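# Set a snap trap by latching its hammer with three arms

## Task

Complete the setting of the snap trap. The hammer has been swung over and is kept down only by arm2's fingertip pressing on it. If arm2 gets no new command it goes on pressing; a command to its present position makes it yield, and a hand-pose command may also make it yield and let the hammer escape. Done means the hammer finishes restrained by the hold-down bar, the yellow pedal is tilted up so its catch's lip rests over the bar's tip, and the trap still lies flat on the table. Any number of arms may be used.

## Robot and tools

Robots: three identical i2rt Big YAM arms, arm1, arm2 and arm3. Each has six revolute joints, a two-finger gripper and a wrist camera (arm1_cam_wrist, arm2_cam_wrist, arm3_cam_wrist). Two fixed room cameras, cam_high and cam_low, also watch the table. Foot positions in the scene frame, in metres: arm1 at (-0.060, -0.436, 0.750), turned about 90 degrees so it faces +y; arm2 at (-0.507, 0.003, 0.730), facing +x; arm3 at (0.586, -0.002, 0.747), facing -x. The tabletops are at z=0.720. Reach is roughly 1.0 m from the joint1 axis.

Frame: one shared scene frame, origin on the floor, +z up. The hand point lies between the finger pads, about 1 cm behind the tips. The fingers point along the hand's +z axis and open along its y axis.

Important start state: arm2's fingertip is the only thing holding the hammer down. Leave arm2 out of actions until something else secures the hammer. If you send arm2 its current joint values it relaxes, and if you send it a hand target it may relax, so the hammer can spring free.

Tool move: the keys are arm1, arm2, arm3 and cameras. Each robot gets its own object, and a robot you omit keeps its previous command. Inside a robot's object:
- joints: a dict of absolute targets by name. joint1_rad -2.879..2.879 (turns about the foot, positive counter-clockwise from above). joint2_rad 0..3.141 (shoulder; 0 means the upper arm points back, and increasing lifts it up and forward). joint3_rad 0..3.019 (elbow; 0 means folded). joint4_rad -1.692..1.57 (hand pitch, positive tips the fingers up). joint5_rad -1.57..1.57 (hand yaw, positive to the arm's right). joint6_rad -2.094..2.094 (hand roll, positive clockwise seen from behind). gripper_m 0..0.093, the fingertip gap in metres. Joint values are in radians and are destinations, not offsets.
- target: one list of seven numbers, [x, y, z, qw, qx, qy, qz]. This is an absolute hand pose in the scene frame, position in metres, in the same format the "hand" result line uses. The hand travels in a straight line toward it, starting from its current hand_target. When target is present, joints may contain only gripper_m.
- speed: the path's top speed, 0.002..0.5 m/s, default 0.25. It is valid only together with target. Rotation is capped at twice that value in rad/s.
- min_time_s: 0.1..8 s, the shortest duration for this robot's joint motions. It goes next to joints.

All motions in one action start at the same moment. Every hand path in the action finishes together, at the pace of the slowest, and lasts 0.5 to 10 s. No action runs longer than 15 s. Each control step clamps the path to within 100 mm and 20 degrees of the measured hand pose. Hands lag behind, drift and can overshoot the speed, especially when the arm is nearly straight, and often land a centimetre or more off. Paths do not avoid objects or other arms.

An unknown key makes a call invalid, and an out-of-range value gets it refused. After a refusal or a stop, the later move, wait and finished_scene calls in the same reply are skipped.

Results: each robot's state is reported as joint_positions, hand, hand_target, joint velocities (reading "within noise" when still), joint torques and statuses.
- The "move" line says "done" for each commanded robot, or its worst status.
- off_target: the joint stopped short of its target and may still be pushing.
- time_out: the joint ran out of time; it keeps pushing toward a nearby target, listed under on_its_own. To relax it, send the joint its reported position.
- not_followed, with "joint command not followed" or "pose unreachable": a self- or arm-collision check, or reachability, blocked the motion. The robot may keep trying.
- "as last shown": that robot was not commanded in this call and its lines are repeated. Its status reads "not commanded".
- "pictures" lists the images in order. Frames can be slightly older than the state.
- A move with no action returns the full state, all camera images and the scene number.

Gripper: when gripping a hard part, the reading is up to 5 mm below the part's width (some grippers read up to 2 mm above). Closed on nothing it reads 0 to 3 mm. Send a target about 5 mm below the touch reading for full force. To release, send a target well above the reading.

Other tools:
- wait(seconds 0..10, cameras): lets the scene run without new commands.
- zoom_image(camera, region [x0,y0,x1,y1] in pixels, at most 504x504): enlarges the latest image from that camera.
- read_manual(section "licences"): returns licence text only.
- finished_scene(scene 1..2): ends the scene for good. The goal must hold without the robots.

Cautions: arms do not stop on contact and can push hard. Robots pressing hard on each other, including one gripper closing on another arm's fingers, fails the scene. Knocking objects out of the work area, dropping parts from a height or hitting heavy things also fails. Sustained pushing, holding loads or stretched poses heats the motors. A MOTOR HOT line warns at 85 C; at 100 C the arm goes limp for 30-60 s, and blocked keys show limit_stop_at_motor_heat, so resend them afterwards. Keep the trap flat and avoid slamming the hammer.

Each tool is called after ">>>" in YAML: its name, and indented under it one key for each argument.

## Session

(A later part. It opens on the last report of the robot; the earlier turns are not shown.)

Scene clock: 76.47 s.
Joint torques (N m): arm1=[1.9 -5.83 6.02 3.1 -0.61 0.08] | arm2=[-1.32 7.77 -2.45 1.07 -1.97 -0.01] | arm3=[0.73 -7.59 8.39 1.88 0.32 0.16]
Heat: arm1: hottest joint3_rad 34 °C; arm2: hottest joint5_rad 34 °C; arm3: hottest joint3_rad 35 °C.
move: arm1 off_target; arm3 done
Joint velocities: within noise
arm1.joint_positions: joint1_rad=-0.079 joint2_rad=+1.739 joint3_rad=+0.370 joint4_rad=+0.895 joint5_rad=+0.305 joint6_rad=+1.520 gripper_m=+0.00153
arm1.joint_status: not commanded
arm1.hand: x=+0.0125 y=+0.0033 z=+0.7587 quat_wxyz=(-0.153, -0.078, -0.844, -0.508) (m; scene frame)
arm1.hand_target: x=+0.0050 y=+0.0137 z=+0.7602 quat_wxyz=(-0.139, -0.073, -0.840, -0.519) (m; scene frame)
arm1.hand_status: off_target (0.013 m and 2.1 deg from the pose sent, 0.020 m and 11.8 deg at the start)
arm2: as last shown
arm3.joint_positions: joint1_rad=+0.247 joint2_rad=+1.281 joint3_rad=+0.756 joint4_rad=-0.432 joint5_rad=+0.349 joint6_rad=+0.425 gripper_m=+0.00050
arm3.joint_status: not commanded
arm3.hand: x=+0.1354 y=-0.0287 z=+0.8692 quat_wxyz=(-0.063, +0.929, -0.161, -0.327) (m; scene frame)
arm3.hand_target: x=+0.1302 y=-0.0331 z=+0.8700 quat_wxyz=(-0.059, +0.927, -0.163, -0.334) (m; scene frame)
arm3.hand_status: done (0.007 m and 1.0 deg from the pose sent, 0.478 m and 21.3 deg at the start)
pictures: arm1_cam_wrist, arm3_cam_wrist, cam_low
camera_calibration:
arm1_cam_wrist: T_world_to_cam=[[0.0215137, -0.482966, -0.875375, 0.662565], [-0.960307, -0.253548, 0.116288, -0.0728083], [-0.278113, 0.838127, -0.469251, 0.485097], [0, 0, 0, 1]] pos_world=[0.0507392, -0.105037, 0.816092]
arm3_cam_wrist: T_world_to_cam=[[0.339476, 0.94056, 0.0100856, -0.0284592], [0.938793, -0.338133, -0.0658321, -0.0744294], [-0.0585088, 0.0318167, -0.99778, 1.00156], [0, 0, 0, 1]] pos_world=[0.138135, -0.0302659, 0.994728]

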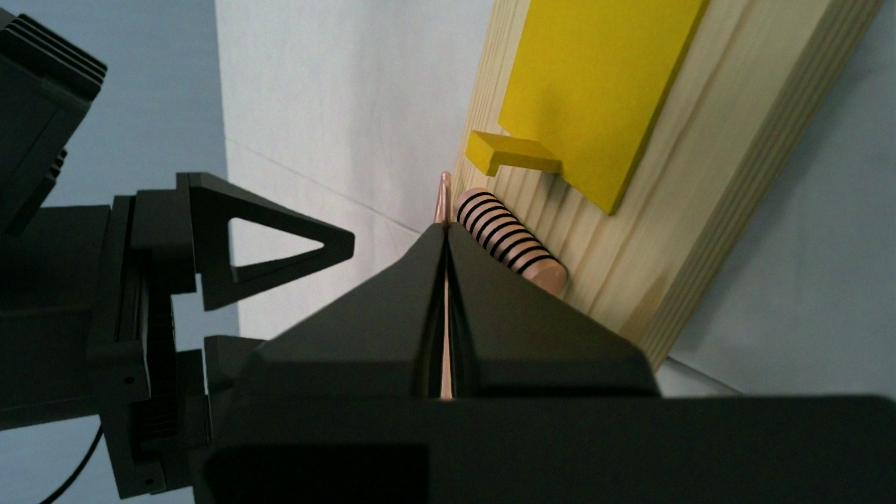

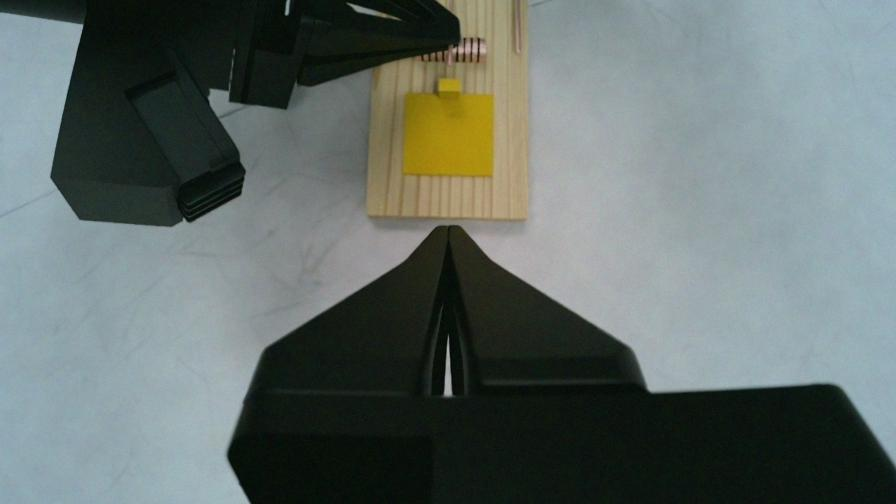

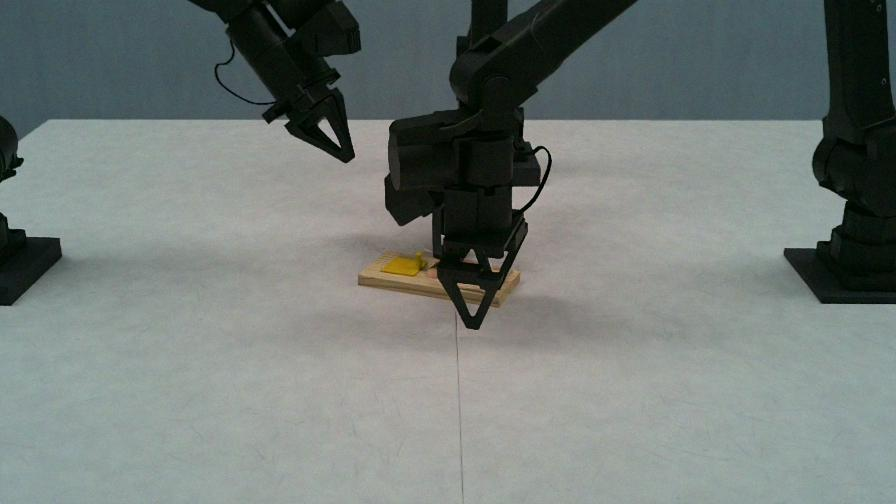

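>>> move:
  arm1: {"target":[0.012,0.007,0.751,-0.139,-0.0734,-0.8402,-0.519],"speed":0.08}

>>> move:
  arm1: {"joints":{"gripper_m":0.014}}
  cameras: ["arm1_cam_wrist","cam_low"]

>>> zoom_image:
  camera: "cam_low"
  region: [370, 235, 470, 305]

Scene clock: 83.67 s.
Joint torques (N m): arm1=[0.91 -6.07 4.93 2.89 -0.35 -0.01] | arm2=[-1.49 7.65 -2.62 0.95 -1.88 -0.01] | arm3=[0.62 -8.59 8.46 1.91 0.29 0.13]
Heat: arm1: hottest joint3_rad 34 °C; arm2: hottest joint5_rad 34 °C; arm3: hottest joint3_rad 35 °C.
move: arm1 done
Joint velocities: within noise
arm1.joint_positions: joint1_rad=-0.092 joint2_rad=+1.775 joint3_rad=+0.362 joint4_rad=+0.961 joint5_rad=+0.277 joint6_rad=+1.521 gripper_m=+0.00153
arm1.joint_status: not commanded
arm1.hand: x=+0.0137 y=+0.0023 z=+0.7548 quat_wxyz=(-0.144, -0.078, -0.840, -0.518) (m; scene frame)
arm1.hand_target: x=+0.0120 y=+0.0069 z=+0.7511 quat_wxyz=(-0.139, -0.073, -0.840, -0.519) (m; scene frame)
arm1.hand_status: done (0.006 m and 0.8 deg from the pose sent, 0.009 m and 2.1 deg at the start)
arm2, arm3: as last shown
pictures: none

Scene clock: 84.30 s.
Joint torques (N m): arm1=[0.79 -6.59 4.9 2.36 -0.01 -0.01] | arm2=[-2.14 8.06 -2.47 1.2 -1.89 -0.04] | arm3=[0.38 -8.29 8.34 1.92 0.31 0.12]
Heat: arm1: hottest joint3_rad 34 °C; arm2: hottest joint5_rad 35 °C; arm3: hottest joint3_rad 35 °C.
move: arm1 done
Joint velocities: within noise
arm1.joint_positions: joint1_rad=-0.092 joint2_rad=+1.778 joint3_rad=+0.363 joint4_rad=+0.973 joint5_rad=+0.268 joint6_rad=+1.521 gripper_m=+0.01393
arm1.joint_status: all done
arm1.hand: x=+0.0124 y=+0.0042 z=+0.7563 quat_wxyz=(-0.140, -0.076, -0.837, -0.523) (m; scene frame)
arm1.hand_target: x=+0.0120 y=+0.0069 z=+0.7511 quat_wxyz=(-0.139, -0.074, -0.840, -0.519) (m; scene frame)
arm1.hand_status: not commanded
arm2, arm3: as last shown
pictures: arm1_cam_wrist, cam_low
camera_calibration:
arm1_cam_wrist: T_world_to_cam=[[0.0166453, -0.453549, -0.891076, 0.672727], [-0.953589, -0.275178, 0.122249, -0.0767731], [-0.30065, 0.847686, -0.43708, 0.459051], [0, 0, 0, 1]] pos_world=[0.0536061, -0.105143, 0.809478]

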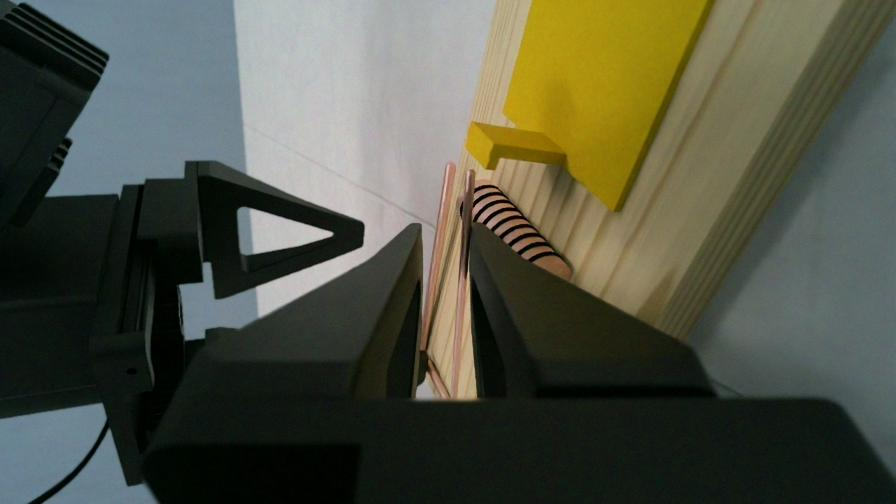

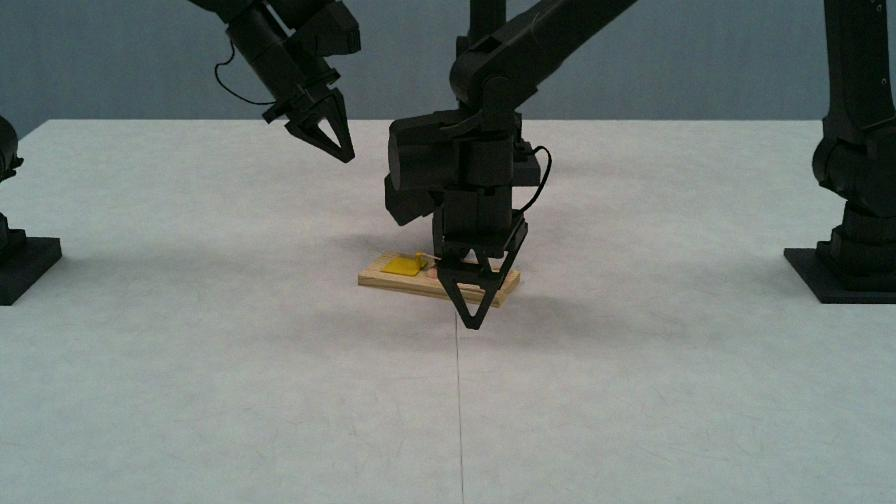

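Scaled by 5.040 from the camera's 896x504 image, which has a finer 1280x720 frame.

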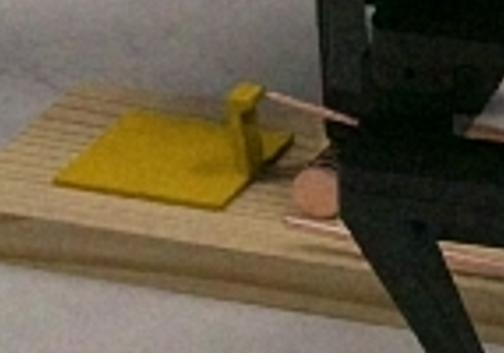

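>>> move:
  arm1: {"target":[-0.008,-0.05,0.783,-0.139,-0.0734,-0.8402,-0.519],"speed":0.1}

>>> move:
  arm1: {"target":[-0.03,-0.13,0.825,-0.139,-0.0734,-0.8402,-0.519],"speed":0.15}
  arm3: {"target":[0.067,-0.005,0.785,-0.0589,0.9267,-0.1634,-0.3338],"speed":0.15}
  cameras: ["arm1_cam_wrist","cam_low","arm3_cam_wrist"]

>>> zoom_image:
  camera: "cam_low"
  region: [370, 235, 470, 305]

>>> zoom_image:
  camera: "arm3_cam_wrist"
  region: [370, 60, 530, 260]

Scene clock: 94.13 s.
Joint torques (N m): arm1=[2.02 -6.77 4.49 2.18 0.41 0.12] | arm2=[-2.08 7.41 -2.45 1.28 -1.93 -0.01] | arm3=[1.03 -8.06 8.32 1.81 0.29 0.13]
Heat: arm1: hottest joint3_rad 33 °C; arm2: hottest joint5_rad 35 °C; arm3: hottest joint3_rad 34 °C.
move: arm1 done
Joint velocities: within noise
arm1.joint_positions: joint1_rad=-0.036 joint2_rad=+1.568 joint3_rad=+0.218 joint4_rad=+0.879 joint5_rad=+0.322 joint6_rad=+1.538 gripper_m=+0.01396
arm1.joint_status: not commanded
arm1.hand: x=-0.0040 y=-0.0513 z=+0.7782 quat_wxyz=(-0.144, -0.071, -0.843, -0.513) (m; scene frame)
arm1.hand_target: x=-0.0079 y=-0.0501 z=+0.7828 quat_wxyz=(-0.139, -0.073, -0.840, -0.519) (m; scene frame)
arm1.hand_status: done (0.006 m and 1.0 deg from the pose sent, 0.064 m and 0.6 deg at the start)
arm2, arm3: as last shown
pictures: none

Scene clock: 95.97 s.
Joint torques (N m): arm1=[2.02 -1.67 10.26 2.14 0.45 0.14] | arm2=[-1.73 7.47 -2.48 1.28 -1.88 -0.01] | arm3=[-0.26 -10.93 10.15 1.81 0.17 -0.1]
Heat: arm1: hottest joint3_rad 33 °C; arm2: hottest joint5_rad 35 °C; arm3: hottest joint3_rad 34 °C.
move: arm1 off_target; arm3 off_target
Joint velocities: within noise
arm1.joint_positions: joint1_rad=+0.108 joint2_rad=+0.927 joint3_rad=+0.037 joint4_rad=+0.378 joint5_rad=+0.450 joint6_rad=+1.609 gripper_m=+0.01396
arm1.joint_status: not commanded
arm1.hand: x=-0.0258 y=-0.1380 z=+0.8148 quat_wxyz=(-0.146, -0.070, -0.846, -0.508) (m; scene frame)
arm1.hand_target: x=-0.0300 y=-0.1303 z=+0.8249 quat_wxyz=(-0.139, -0.073, -0.840, -0.519) (m; scene frame)
arm1.hand_status: off_target (0.014 m and 1.7 deg from the pose sent, 0.095 m and 1.0 deg at the start)
arm2: as last shown
arm3.joint_positions: joint1_rad=+0.164 joint2_rad=+1.585 joint3_rad=+0.756 joint4_rad=-0.145 joint5_rad=+0.294 joint6_rad=+0.361 gripper_m=+0.00050
arm3.joint_status: not commanded
arm3.hand: x=+0.0947 y=-0.0061 z=+0.7689 quat_wxyz=(-0.064, +0.935, -0.162, -0.309) (m; scene frame)
arm3.hand_target: x=+0.0687 y=-0.0048 z=+0.7859 quat_wxyz=(-0.059, +0.926, -0.164, -0.334) (m; scene frame)
arm3.hand_status: off_target (0.032 m and 3.1 deg from the pose sent, 0.111 m and 0.9 deg at the start)
pictures: arm1_cam_wrist, arm3_cam_wrist, cam_low
camera_calibration:
arm1_cam_wrist: T_world_to_cam=[[0.0278911, -0.486847, -0.873042, 0.641977], [-0.954521, -0.272324, 0.121366, -0.158322], [-0.296837, 0.829952, -0.472301, 0.619987], [0, 0, 0, 1]] pos_world=[0.0150082, -0.24513, 0.872508]
arm3_cam_wrist: T_world_to_cam=[[0.340481, 0.940078, 0.0180391, -0.0411243], [0.940032, -0.339924, -0.0281397, -0.0642679], [-0.0203216, 0.0265383, -0.999441, 0.896], [0, 0, 0, 1]] pos_world=[0.0926241, -0.0069645, 0.894432]

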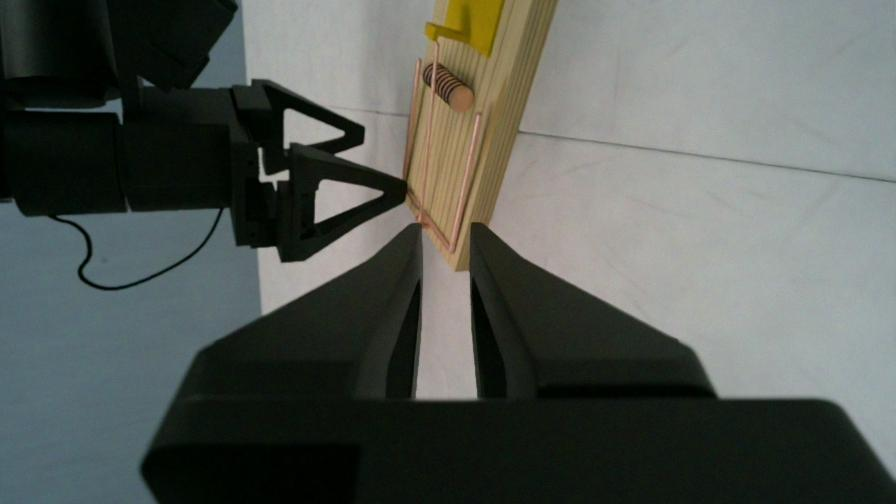

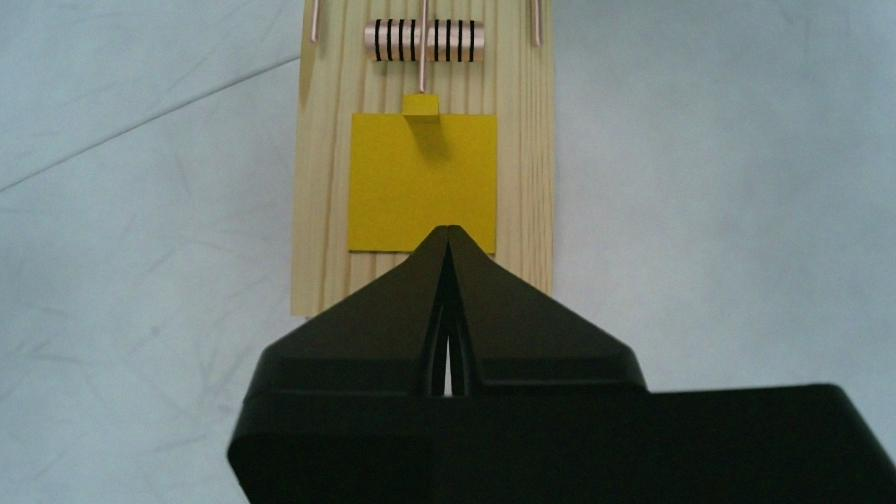

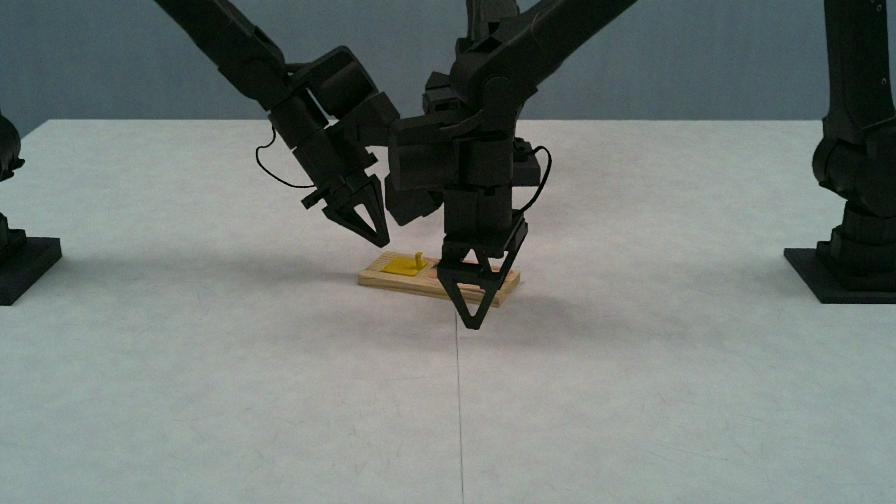

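Scaled by 5.040 from the camera's 896x504 image, which has a finer 1280x720 frame.

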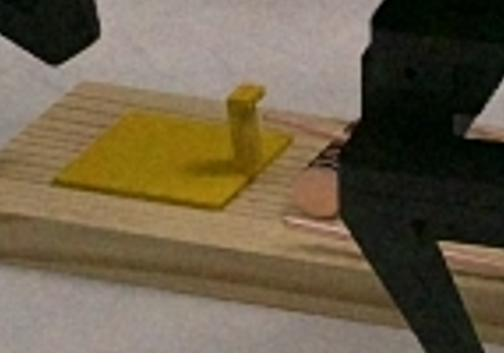

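Scaled by 2.520 from the camera's 896x504 image, which has a finer 1280x720 frame.

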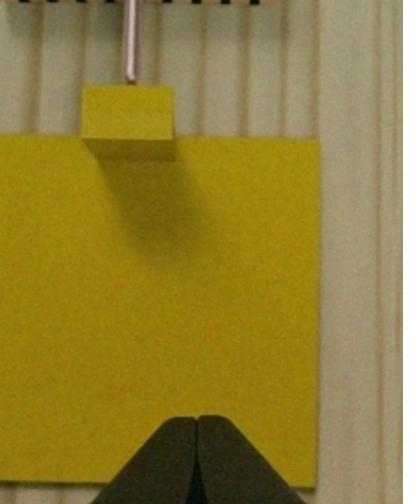

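>>> move:
  arm3: {"target":[0.041,-0.001,0.773,-0.0589,0.9267,-0.1634,-0.3338],"speed":0.08}
  cameras: ["cam_low","arm3_cam_wrist"]

>>> zoom_image:
  camera: "cam_low"
  region: [370, 235, 470, 305]

>>> zoom_image:
  camera: "arm3_cam_wrist"
  region: [370, 140, 530, 260]

Scene clock: 102.60 s.
Joint torques (N m): arm1=[1.73 -1.85 10.26 2.15 0.44 0.1] | arm2=[-1.26 8 -2.35 1.16 -1.94 -0.01] | arm3=[-0.32 -11.81 10.25 1.85 0.17 -0.1]
Heat: arm1: hottest joint3_rad 34 °C; arm2: hottest joint5_rad 35 °C; arm3: hottest joint3_rad 34 °C.
move: arm3 off_target
Joint velocities: within noise
arm1.joint_positions: joint1_rad=+0.108 joint2_rad=+0.926 joint3_rad=+0.037 joint4_rad=+0.378 joint5_rad=+0.450 joint6_rad=+1.609 gripper_m=+0.01396
arm1.joint_status: not commanded
arm1.hand: x=-0.0258 y=-0.1380 z=+0.8149 quat_wxyz=(-0.146, -0.070, -0.846, -0.508) (m; scene frame)
arm1.hand_target: x=-0.0300 y=-0.1302 z=+0.8250 quat_wxyz=(-0.139, -0.073, -0.840, -0.519) (m; scene frame)
arm1.hand_status: not commanded
arm2: as last shown
arm3.joint_positions: joint1_rad=+0.149 joint2_rad=+1.658 joint3_rad=+0.818 joint4_rad=-0.126 joint5_rad=+0.284 joint6_rad=+0.348 gripper_m=+0.00050
arm3.joint_status: not commanded
arm3.hand: x=+0.0690 y=-0.0029 z=+0.7603 quat_wxyz=(-0.063, +0.934, -0.162, -0.311) (m; scene frame)
arm3.hand_target: x=+0.0427 y=-0.0010 z=+0.7740 quat_wxyz=(-0.059, +0.927, -0.163, -0.334) (m; scene frame)
arm3.hand_status: off_target (0.031 m and 2.8 deg from the pose sent, 0.054 m and 3.1 deg at the start)
pictures: arm3_cam_wrist, cam_low
camera_calibration:
arm3_cam_wrist: T_world_to_cam=[[0.339919, 0.940333, 0.0151269, -0.0329076], [0.940114, -0.339318, -0.0323876, -0.0360347], [-0.0253223, 0.0252302, -0.999361, 0.887066], [0, 0, 0, 1]] pos_world=[0.0675252, -0.00366392, 0.88583]

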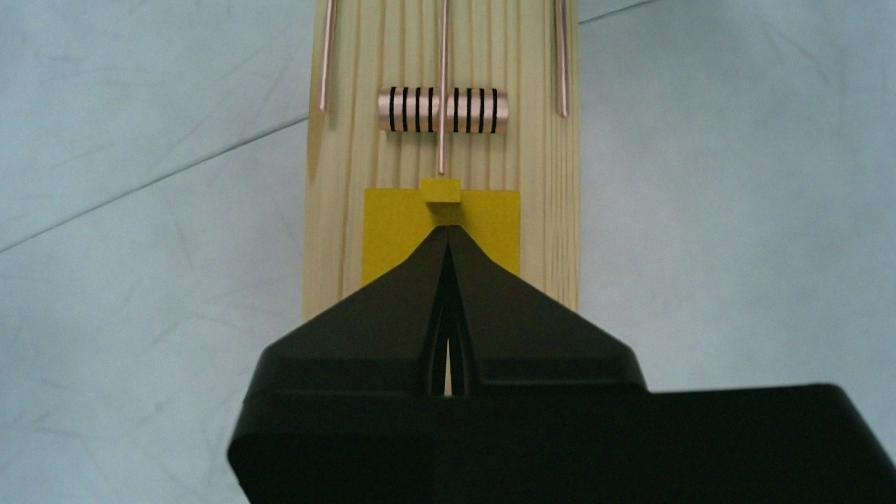

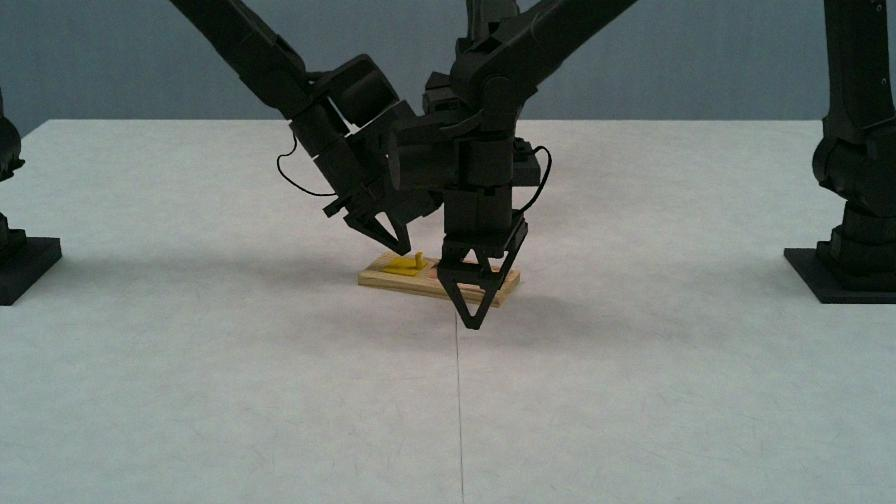

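Scaled by 5.040 from the camera's 896x504 image, which has a finer 1280x720 frame.

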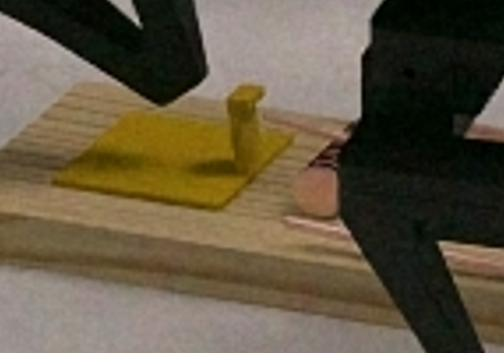

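Scaled by 3.150 from the camera's 896x504 image, which has a finer 1280x720 frame.

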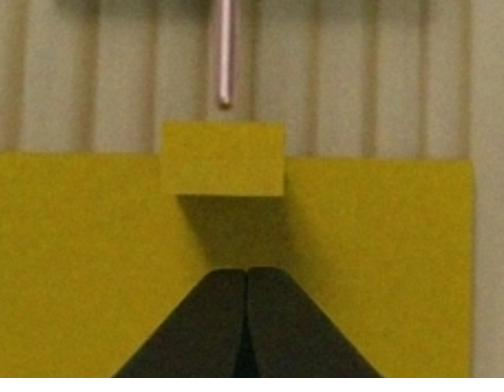

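>>> move:
  arm3: {"target":[0.0245,0.0045,0.768,-0.0589,0.9267,-0.1634,-0.3338],"speed":0.05}
  cameras: ["cam_low","arm3_cam_wrist","arm1_cam_wrist"]

>>> zoom_image:
  camera: "cam_low"
  region: [370, 235, 470, 305]

>>> zoom_image:
  camera: "arm1_cam_wrist"
  region: [370, 0, 550, 130]

Scene clock: 106.57 s.
Joint torques (N m): arm1=[2.14 -1.55 10.25 2.15 0.42 0.13] | arm2=[-1.26 7.59 -2.5 0.77 -1.92 -0.01] | arm3=[-0.56 -11.69 10.78 1.77 0.07 -0.12]
Heat: arm1: hottest joint3_rad 34 °C; arm2: hottest joint5_rad 35 °C; arm3: hottest joint3_rad 35 °C.
move: arm3 off_target
Joint velocities: within noise
arm1: as last shown
arm2.joint_positions: joint1_rad=+0.284 joint2_rad=+1.806 joint3_rad=+1.201 joint4_rad=-0.957 joint5_rad=+0.034 joint6_rad=+0.545 gripper_m=+0.09395
arm2.joint_status: not commanded
arm2.hand: x=-0.0309 y=+0.1272 z=+0.7484 quat_wxyz=(-0.012, -0.139, -0.990, +0.015) (m; scene frame)
arm2.hand_target: x=-0.1271 y=+0.1037 z=+0.6204 quat_wxyz=(+0.155, -0.145, -0.976, +0.056) (m; scene frame)
arm2.hand_status: not commanded
arm3.joint_positions: joint1_rad=+0.136 joint2_rad=+1.687 joint3_rad=+0.856 joint4_rad=-0.121 joint5_rad=+0.278 joint6_rad=+0.336 gripper_m=+0.00050
arm3.joint_status: not commanded
arm3.hand: x=+0.0531 y=+0.0013 z=+0.7608 quat_wxyz=(-0.062, +0.933, -0.162, -0.316) (m; scene frame)
arm3.hand_target: x=+0.0263 y=+0.0046 z=+0.7689 quat_wxyz=(-0.059, +0.926, -0.163, -0.334) (m; scene frame)
arm3.hand_status: off_target (0.030 m and 2.2 deg from the pose sent, 0.046 m and 2.8 deg at the start)
pictures: arm1_cam_wrist, arm3_cam_wrist, cam_low
camera_calibration:
arm1_cam_wrist: T_world_to_cam=[[0.0277866, -0.486548, -0.873212, 0.642286], [-0.954526, -0.272311, 0.121356, -0.158322], [-0.29683, 0.830131, -0.47199, 0.619806], [0, 0, 0, 1]] pos_world=[0.0150081, -0.24513, 0.872607]
arm3_cam_wrist: T_world_to_cam=[[0.339569, 0.940506, 0.0119293, -0.0290502], [0.939918, -0.338826, -0.0418523, -0.0124715], [-0.0353203, 0.0254243, -0.999053, 0.887344], [0, 0, 0, 1]] pos_world=[0.052928, 0.000536127, 0.886328]

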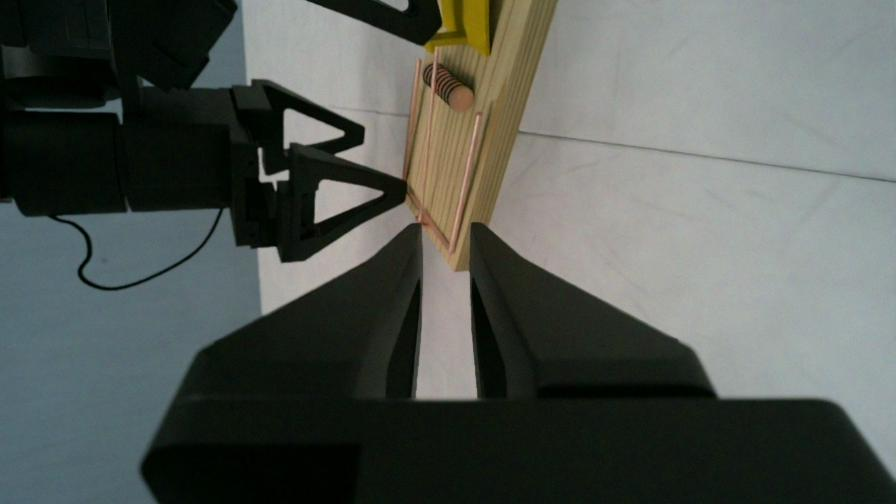

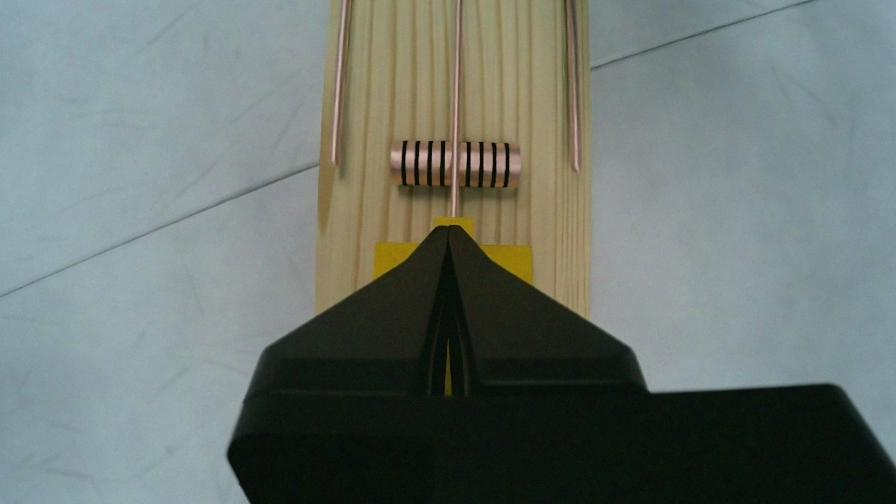

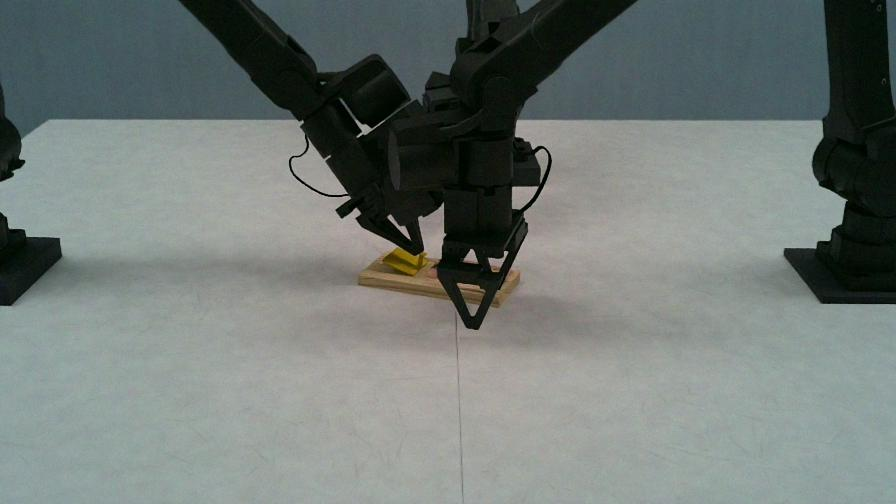

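Scaled by 5.040 from the camera's 896x504 image, which has a finer 1280x720 frame.

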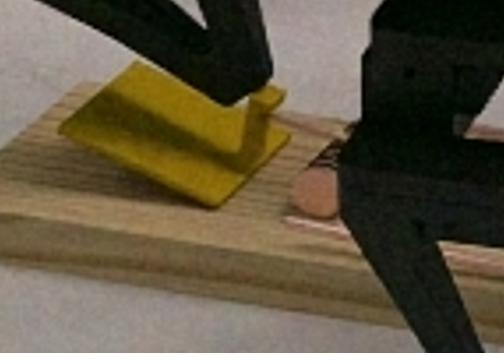

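Scaled by 2.800 from the camera's 896x504 image, which has a finer 1280x720 frame.

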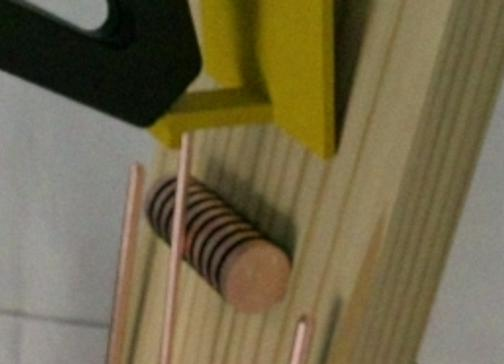

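Engaged as before. Release arm2 slowly.

>>> move:
  arm2: {"joints":{"joint1_rad":0.284,"joint2_rad":1.756,"joint3_rad":1.201,"joint4_rad":-0.957,"joint5_rad":0.034,"joint6_rad":0.545},"min_time_s":3}
  cameras: ["cam_low","arm1_cam_wrist"]

>>> zoom_image:
  camera: "cam_low"
  region: [370, 235, 530, 325]

>>> zoom_image:
  camera: "arm1_cam_wrist"
  region: [370, 0, 550, 260]

Scene clock: 113.60 s.
Joint torques (N m): arm1=[1.85 -1.44 10.24 2.14 0.43 0.13] | arm2=[-1.03 -15.68 5.82 0.46 -0.04 0.02] | arm3=[-0.26 -11.4 10.33 1.76 0.13 -0.08]
Heat: arm1: hottest joint3_rad 34 °C; arm2: hottest joint5_rad 35 °C; arm3: hottest joint3_rad 35 °C.
move: arm2 done
Joint velocities: within noise
arm1: as last shown
arm2.joint_positions: joint1_rad=+0.284 joint2_rad=+1.782 joint3_rad=+1.200 joint4_rad=-0.954 joint5_rad=+0.034 joint6_rad=+0.540 gripper_m=+0.09395
arm2.joint_status: all done
arm2.hand: x=-0.0282 y=+0.1278 z=+0.7592 quat_wxyz=(-0.023, -0.136, -0.990, +0.010) (m; scene frame)
arm2.hand_target: x=-0.0258 y=+0.1288 z=+0.7723 quat_wxyz=(-0.035, -0.139, -0.990, +0.005) (m; scene frame)
arm2.hand_status: not commanded
arm3.joint_positions: joint1_rad=+0.135 joint2_rad=+1.691 joint3_rad=+0.862 joint4_rad=-0.121 joint5_rad=+0.276 joint6_rad=+0.336 gripper_m=+0.00050
arm3.joint_status: not commanded
arm3.hand: x=+0.0507 y=+0.0013 z=+0.7609 quat_wxyz=(-0.062, +0.933, -0.162, -0.317) (m; scene frame)
arm3.hand_target: x=+0.0264 y=+0.0046 z=+0.7688 quat_wxyz=(-0.059, +0.927, -0.163, -0.334) (m; scene frame)
arm3.hand_status: not commanded
pictures: arm1_cam_wrist, cam_low
camera_calibration:
arm1_cam_wrist: T_world_to_cam=[[0.0277866, -0.486548, -0.873212, 0.642286], [-0.954526, -0.272311, 0.121356, -0.158322], [-0.29683, 0.830131, -0.47199, 0.619806], [0, 0, 0, 1]] pos_world=[0.0150081, -0.24513, 0.872607]

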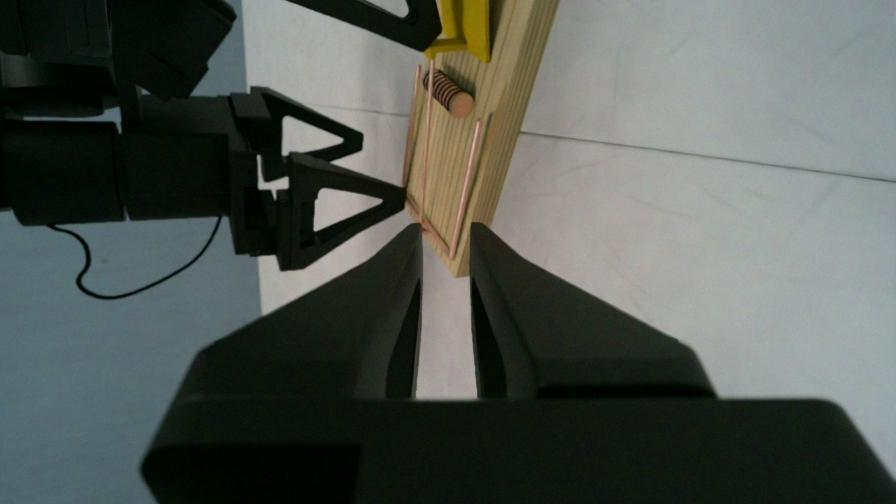

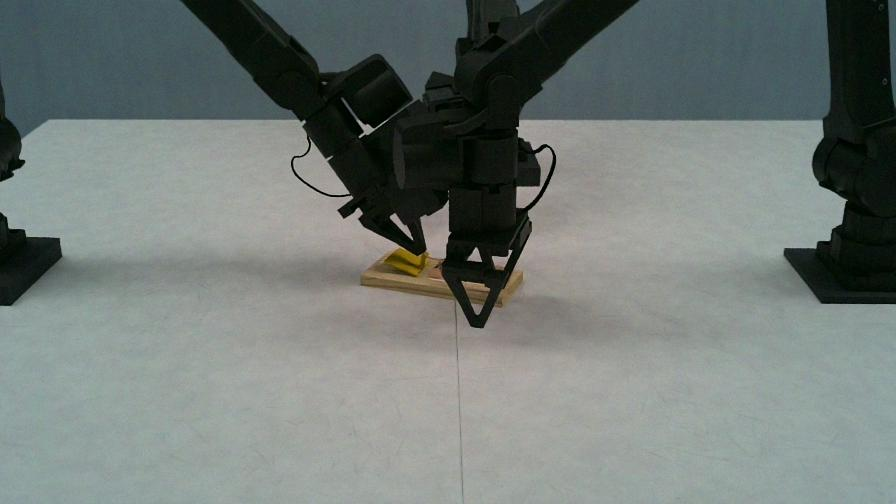

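Scaled by 3.150 from the camera's 896x504 image, which has a finer 1280x720 frame.

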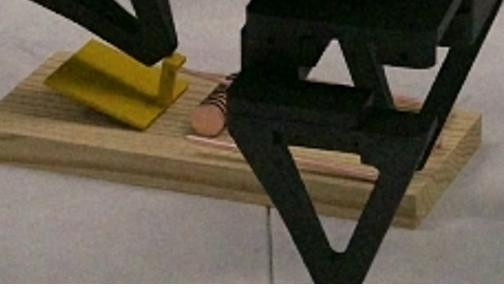

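Scaled by 1.938 from the camera's 896x504 image, which has a finer 1280x720 frame.

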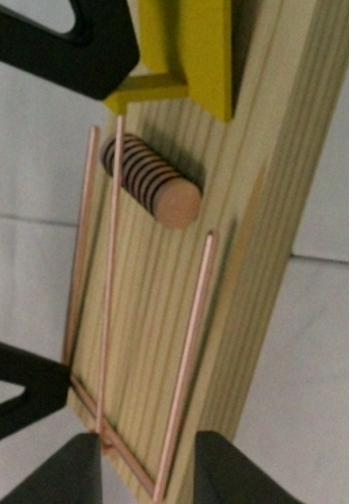

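Same as before. Raise arm2, then withdraw arm3.

>>> move:
  arm2: {"joints":{"joint2_rad":1.65},"min_time_s":3}

>>> move:
  arm3: {"target":[0.064,-0.001,0.787,-0.0589,0.9267,-0.1634,-0.3338],"speed":0.05}
  arm2: {"joints":{"joint2_rad":1.57},"min_time_s":2}

>>> move:
  arm3: {"target":[0.13,-0.02,0.86,-0.0589,0.9267,-0.1634,-0.3338],"speed":0.15}
  cameras: ["cam_low","arm1_cam_wrist"]

>>> zoom_image:
  camera: "cam_low"
  region: [350, 235, 540, 325]

Scene clock: 120.80 s.
Joint torques (N m): arm1=[1.85 -1.55 10.32 2.15 0.43 0.11] | arm2=[-0.5 -15.09 6.34 0.66 -0.07 0.08] | arm3=[-0.62 -11.46 10.18 1.87 0.11 -0.1]
Heat: arm1: hottest joint3_rad 35 °C; arm2: hottest joint5_rad 33 °C; arm3: hottest joint3_rad 35 °C.
move: arm2 done
Joint velocities: within noise
arm1, arm3: as last shown
arm2.joint_positions: joint1_rad=+0.284 joint2_rad=+1.676 joint3_rad=+1.200 joint4_rad=-0.954 joint5_rad=+0.034 joint6_rad=+0.540 gripper_m=+0.09395
arm2.joint_status: all done
arm2.hand: x=-0.0204 y=+0.1301 z=+0.8101 quat_wxyz=(-0.072, -0.137, -0.988, -0.011) (m; scene frame)
arm2.hand_target: x=-0.0194 y=+0.1307 z=+0.8232 quat_wxyz=(-0.083, -0.139, -0.987, -0.016) (m; scene frame)
arm2.hand_status: not commanded
pictures: none

Scene clock: 123.17 s.
Joint torques (N m): arm1=[1.96 -1.55 10.24 2.14 0.42 0.12] | arm2=[0.38 -14.27 6.54 0.76 -0.04 0.01] | arm3=[0.91 -14.68 5.55 0.92 0.28 0.09]
Heat: arm1: hottest joint3_rad 35 °C; arm2: hottest joint5_rad 33 °C; arm3: hottest joint3_rad 35 °C.
move: arm2 done; arm3 done
Joint velocities: within noise
arm1: as last shown
arm2.joint_positions: joint1_rad=+0.284 joint2_rad=+1.595 joint3_rad=+1.200 joint4_rad=-0.954 joint5_rad=+0.034 joint6_rad=+0.540 gripper_m=+0.09395
arm2.joint_status: all done
arm2.hand: x=-0.0180 y=+0.1309 z=+0.8492 quat_wxyz=(-0.109, -0.137, -0.984, -0.027) (m; scene frame)
arm2.hand_target: x=-0.0180 y=+0.1311 z=+0.8618 quat_wxyz=(-0.120, -0.139, -0.982, -0.032) (m; scene frame)
arm2.hand_status: not commanded
arm3.joint_positions: joint1_rad=+0.135 joint2_rad=+1.624 joint3_rad=+0.831 joint4_rad=-0.121 joint5_rad=+0.283 joint6_rad=+0.336 gripper_m=+0.00050
arm3.joint_status: not commanded
arm3.hand: x=+0.0581 y=+0.0032 z=+0.7832 quat_wxyz=(-0.060, +0.926, -0.164, -0.334) (m; scene frame)
arm3.hand_target: x=+0.0638 y=-0.0008 z=+0.7869 quat_wxyz=(-0.059, +0.926, -0.163, -0.334) (m; scene frame)
arm3.hand_status: done (0.008 m and 0.2 deg from the pose sent, 0.029 m and 2.1 deg at the start)
pictures: none

Scene clock: 124.60 s.
Joint torques (N m): arm1=[1.9 -1.67 10.29 2.09 0.44 0.14] | arm2=[0.44 -14.45 6.46 0.62 -0.02 0.11] | arm3=[0.62 -10.11 6.58 0.9 0.31 0.13]
Heat: arm1: hottest joint3_rad 35 °C; arm2: hottest joint5_rad 33 °C; arm3: hottest joint3_rad 35 °C.
move: arm3 done
Joint velocities: within noise
arm1, arm2: as last shown
arm3.joint_positions: joint1_rad=+0.209 joint2_rad=+1.315 joint3_rad=+0.753 joint4_rad=-0.362 joint5_rad=+0.327 joint6_rad=+0.393 gripper_m=+0.00050
arm3.joint_status: not commanded
arm3.hand: x=+0.1225 y=-0.0174 z=+0.8622 quat_wxyz=(-0.060, +0.925, -0.163, -0.338) (m; scene frame)
arm3.hand_target: x=+0.1299 y=-0.0198 z=+0.8599 quat_wxyz=(-0.059, +0.927, -0.163, -0.334) (m; scene frame)
arm3.hand_status: done (0.008 m and 0.5 deg from the pose sent, 0.108 m and 0.2 deg at the start)
pictures: arm1_cam_wrist, cam_low
camera_calibration:
arm1_cam_wrist: T_world_to_cam=[[0.0277866, -0.486548, -0.873212, 0.642286], [-0.954526, -0.272311, 0.121356, -0.158322], [-0.29683, 0.830131, -0.47199, 0.619806], [0, 0, 0, 1]] pos_world=[0.0150081, -0.24513, 0.872607]

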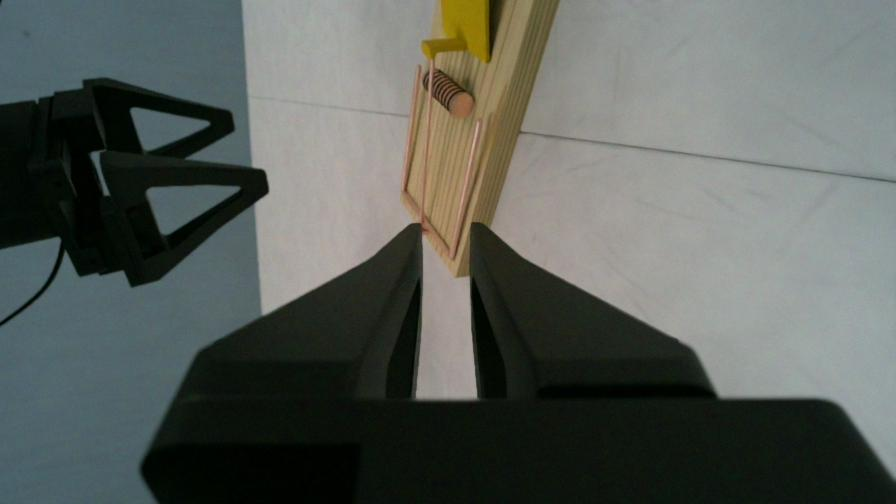

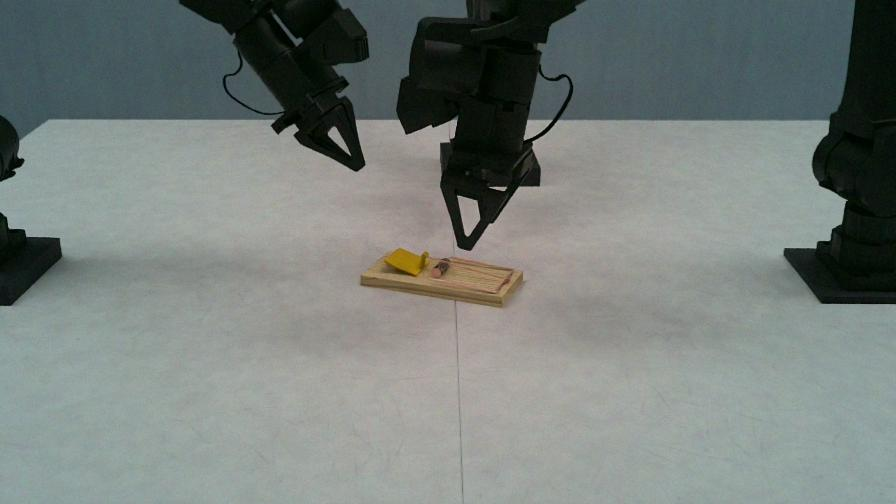

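Scaled by 2.653 from the camera's 896x504 image, which has a finer 1280x720 frame.

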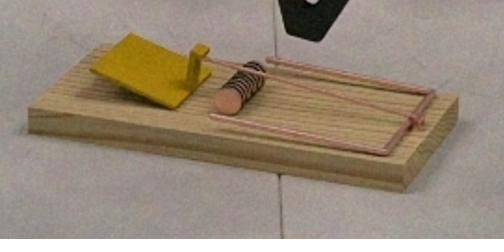

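>>> finished_scene:
  scene: 2

The scene is finished: the task was done.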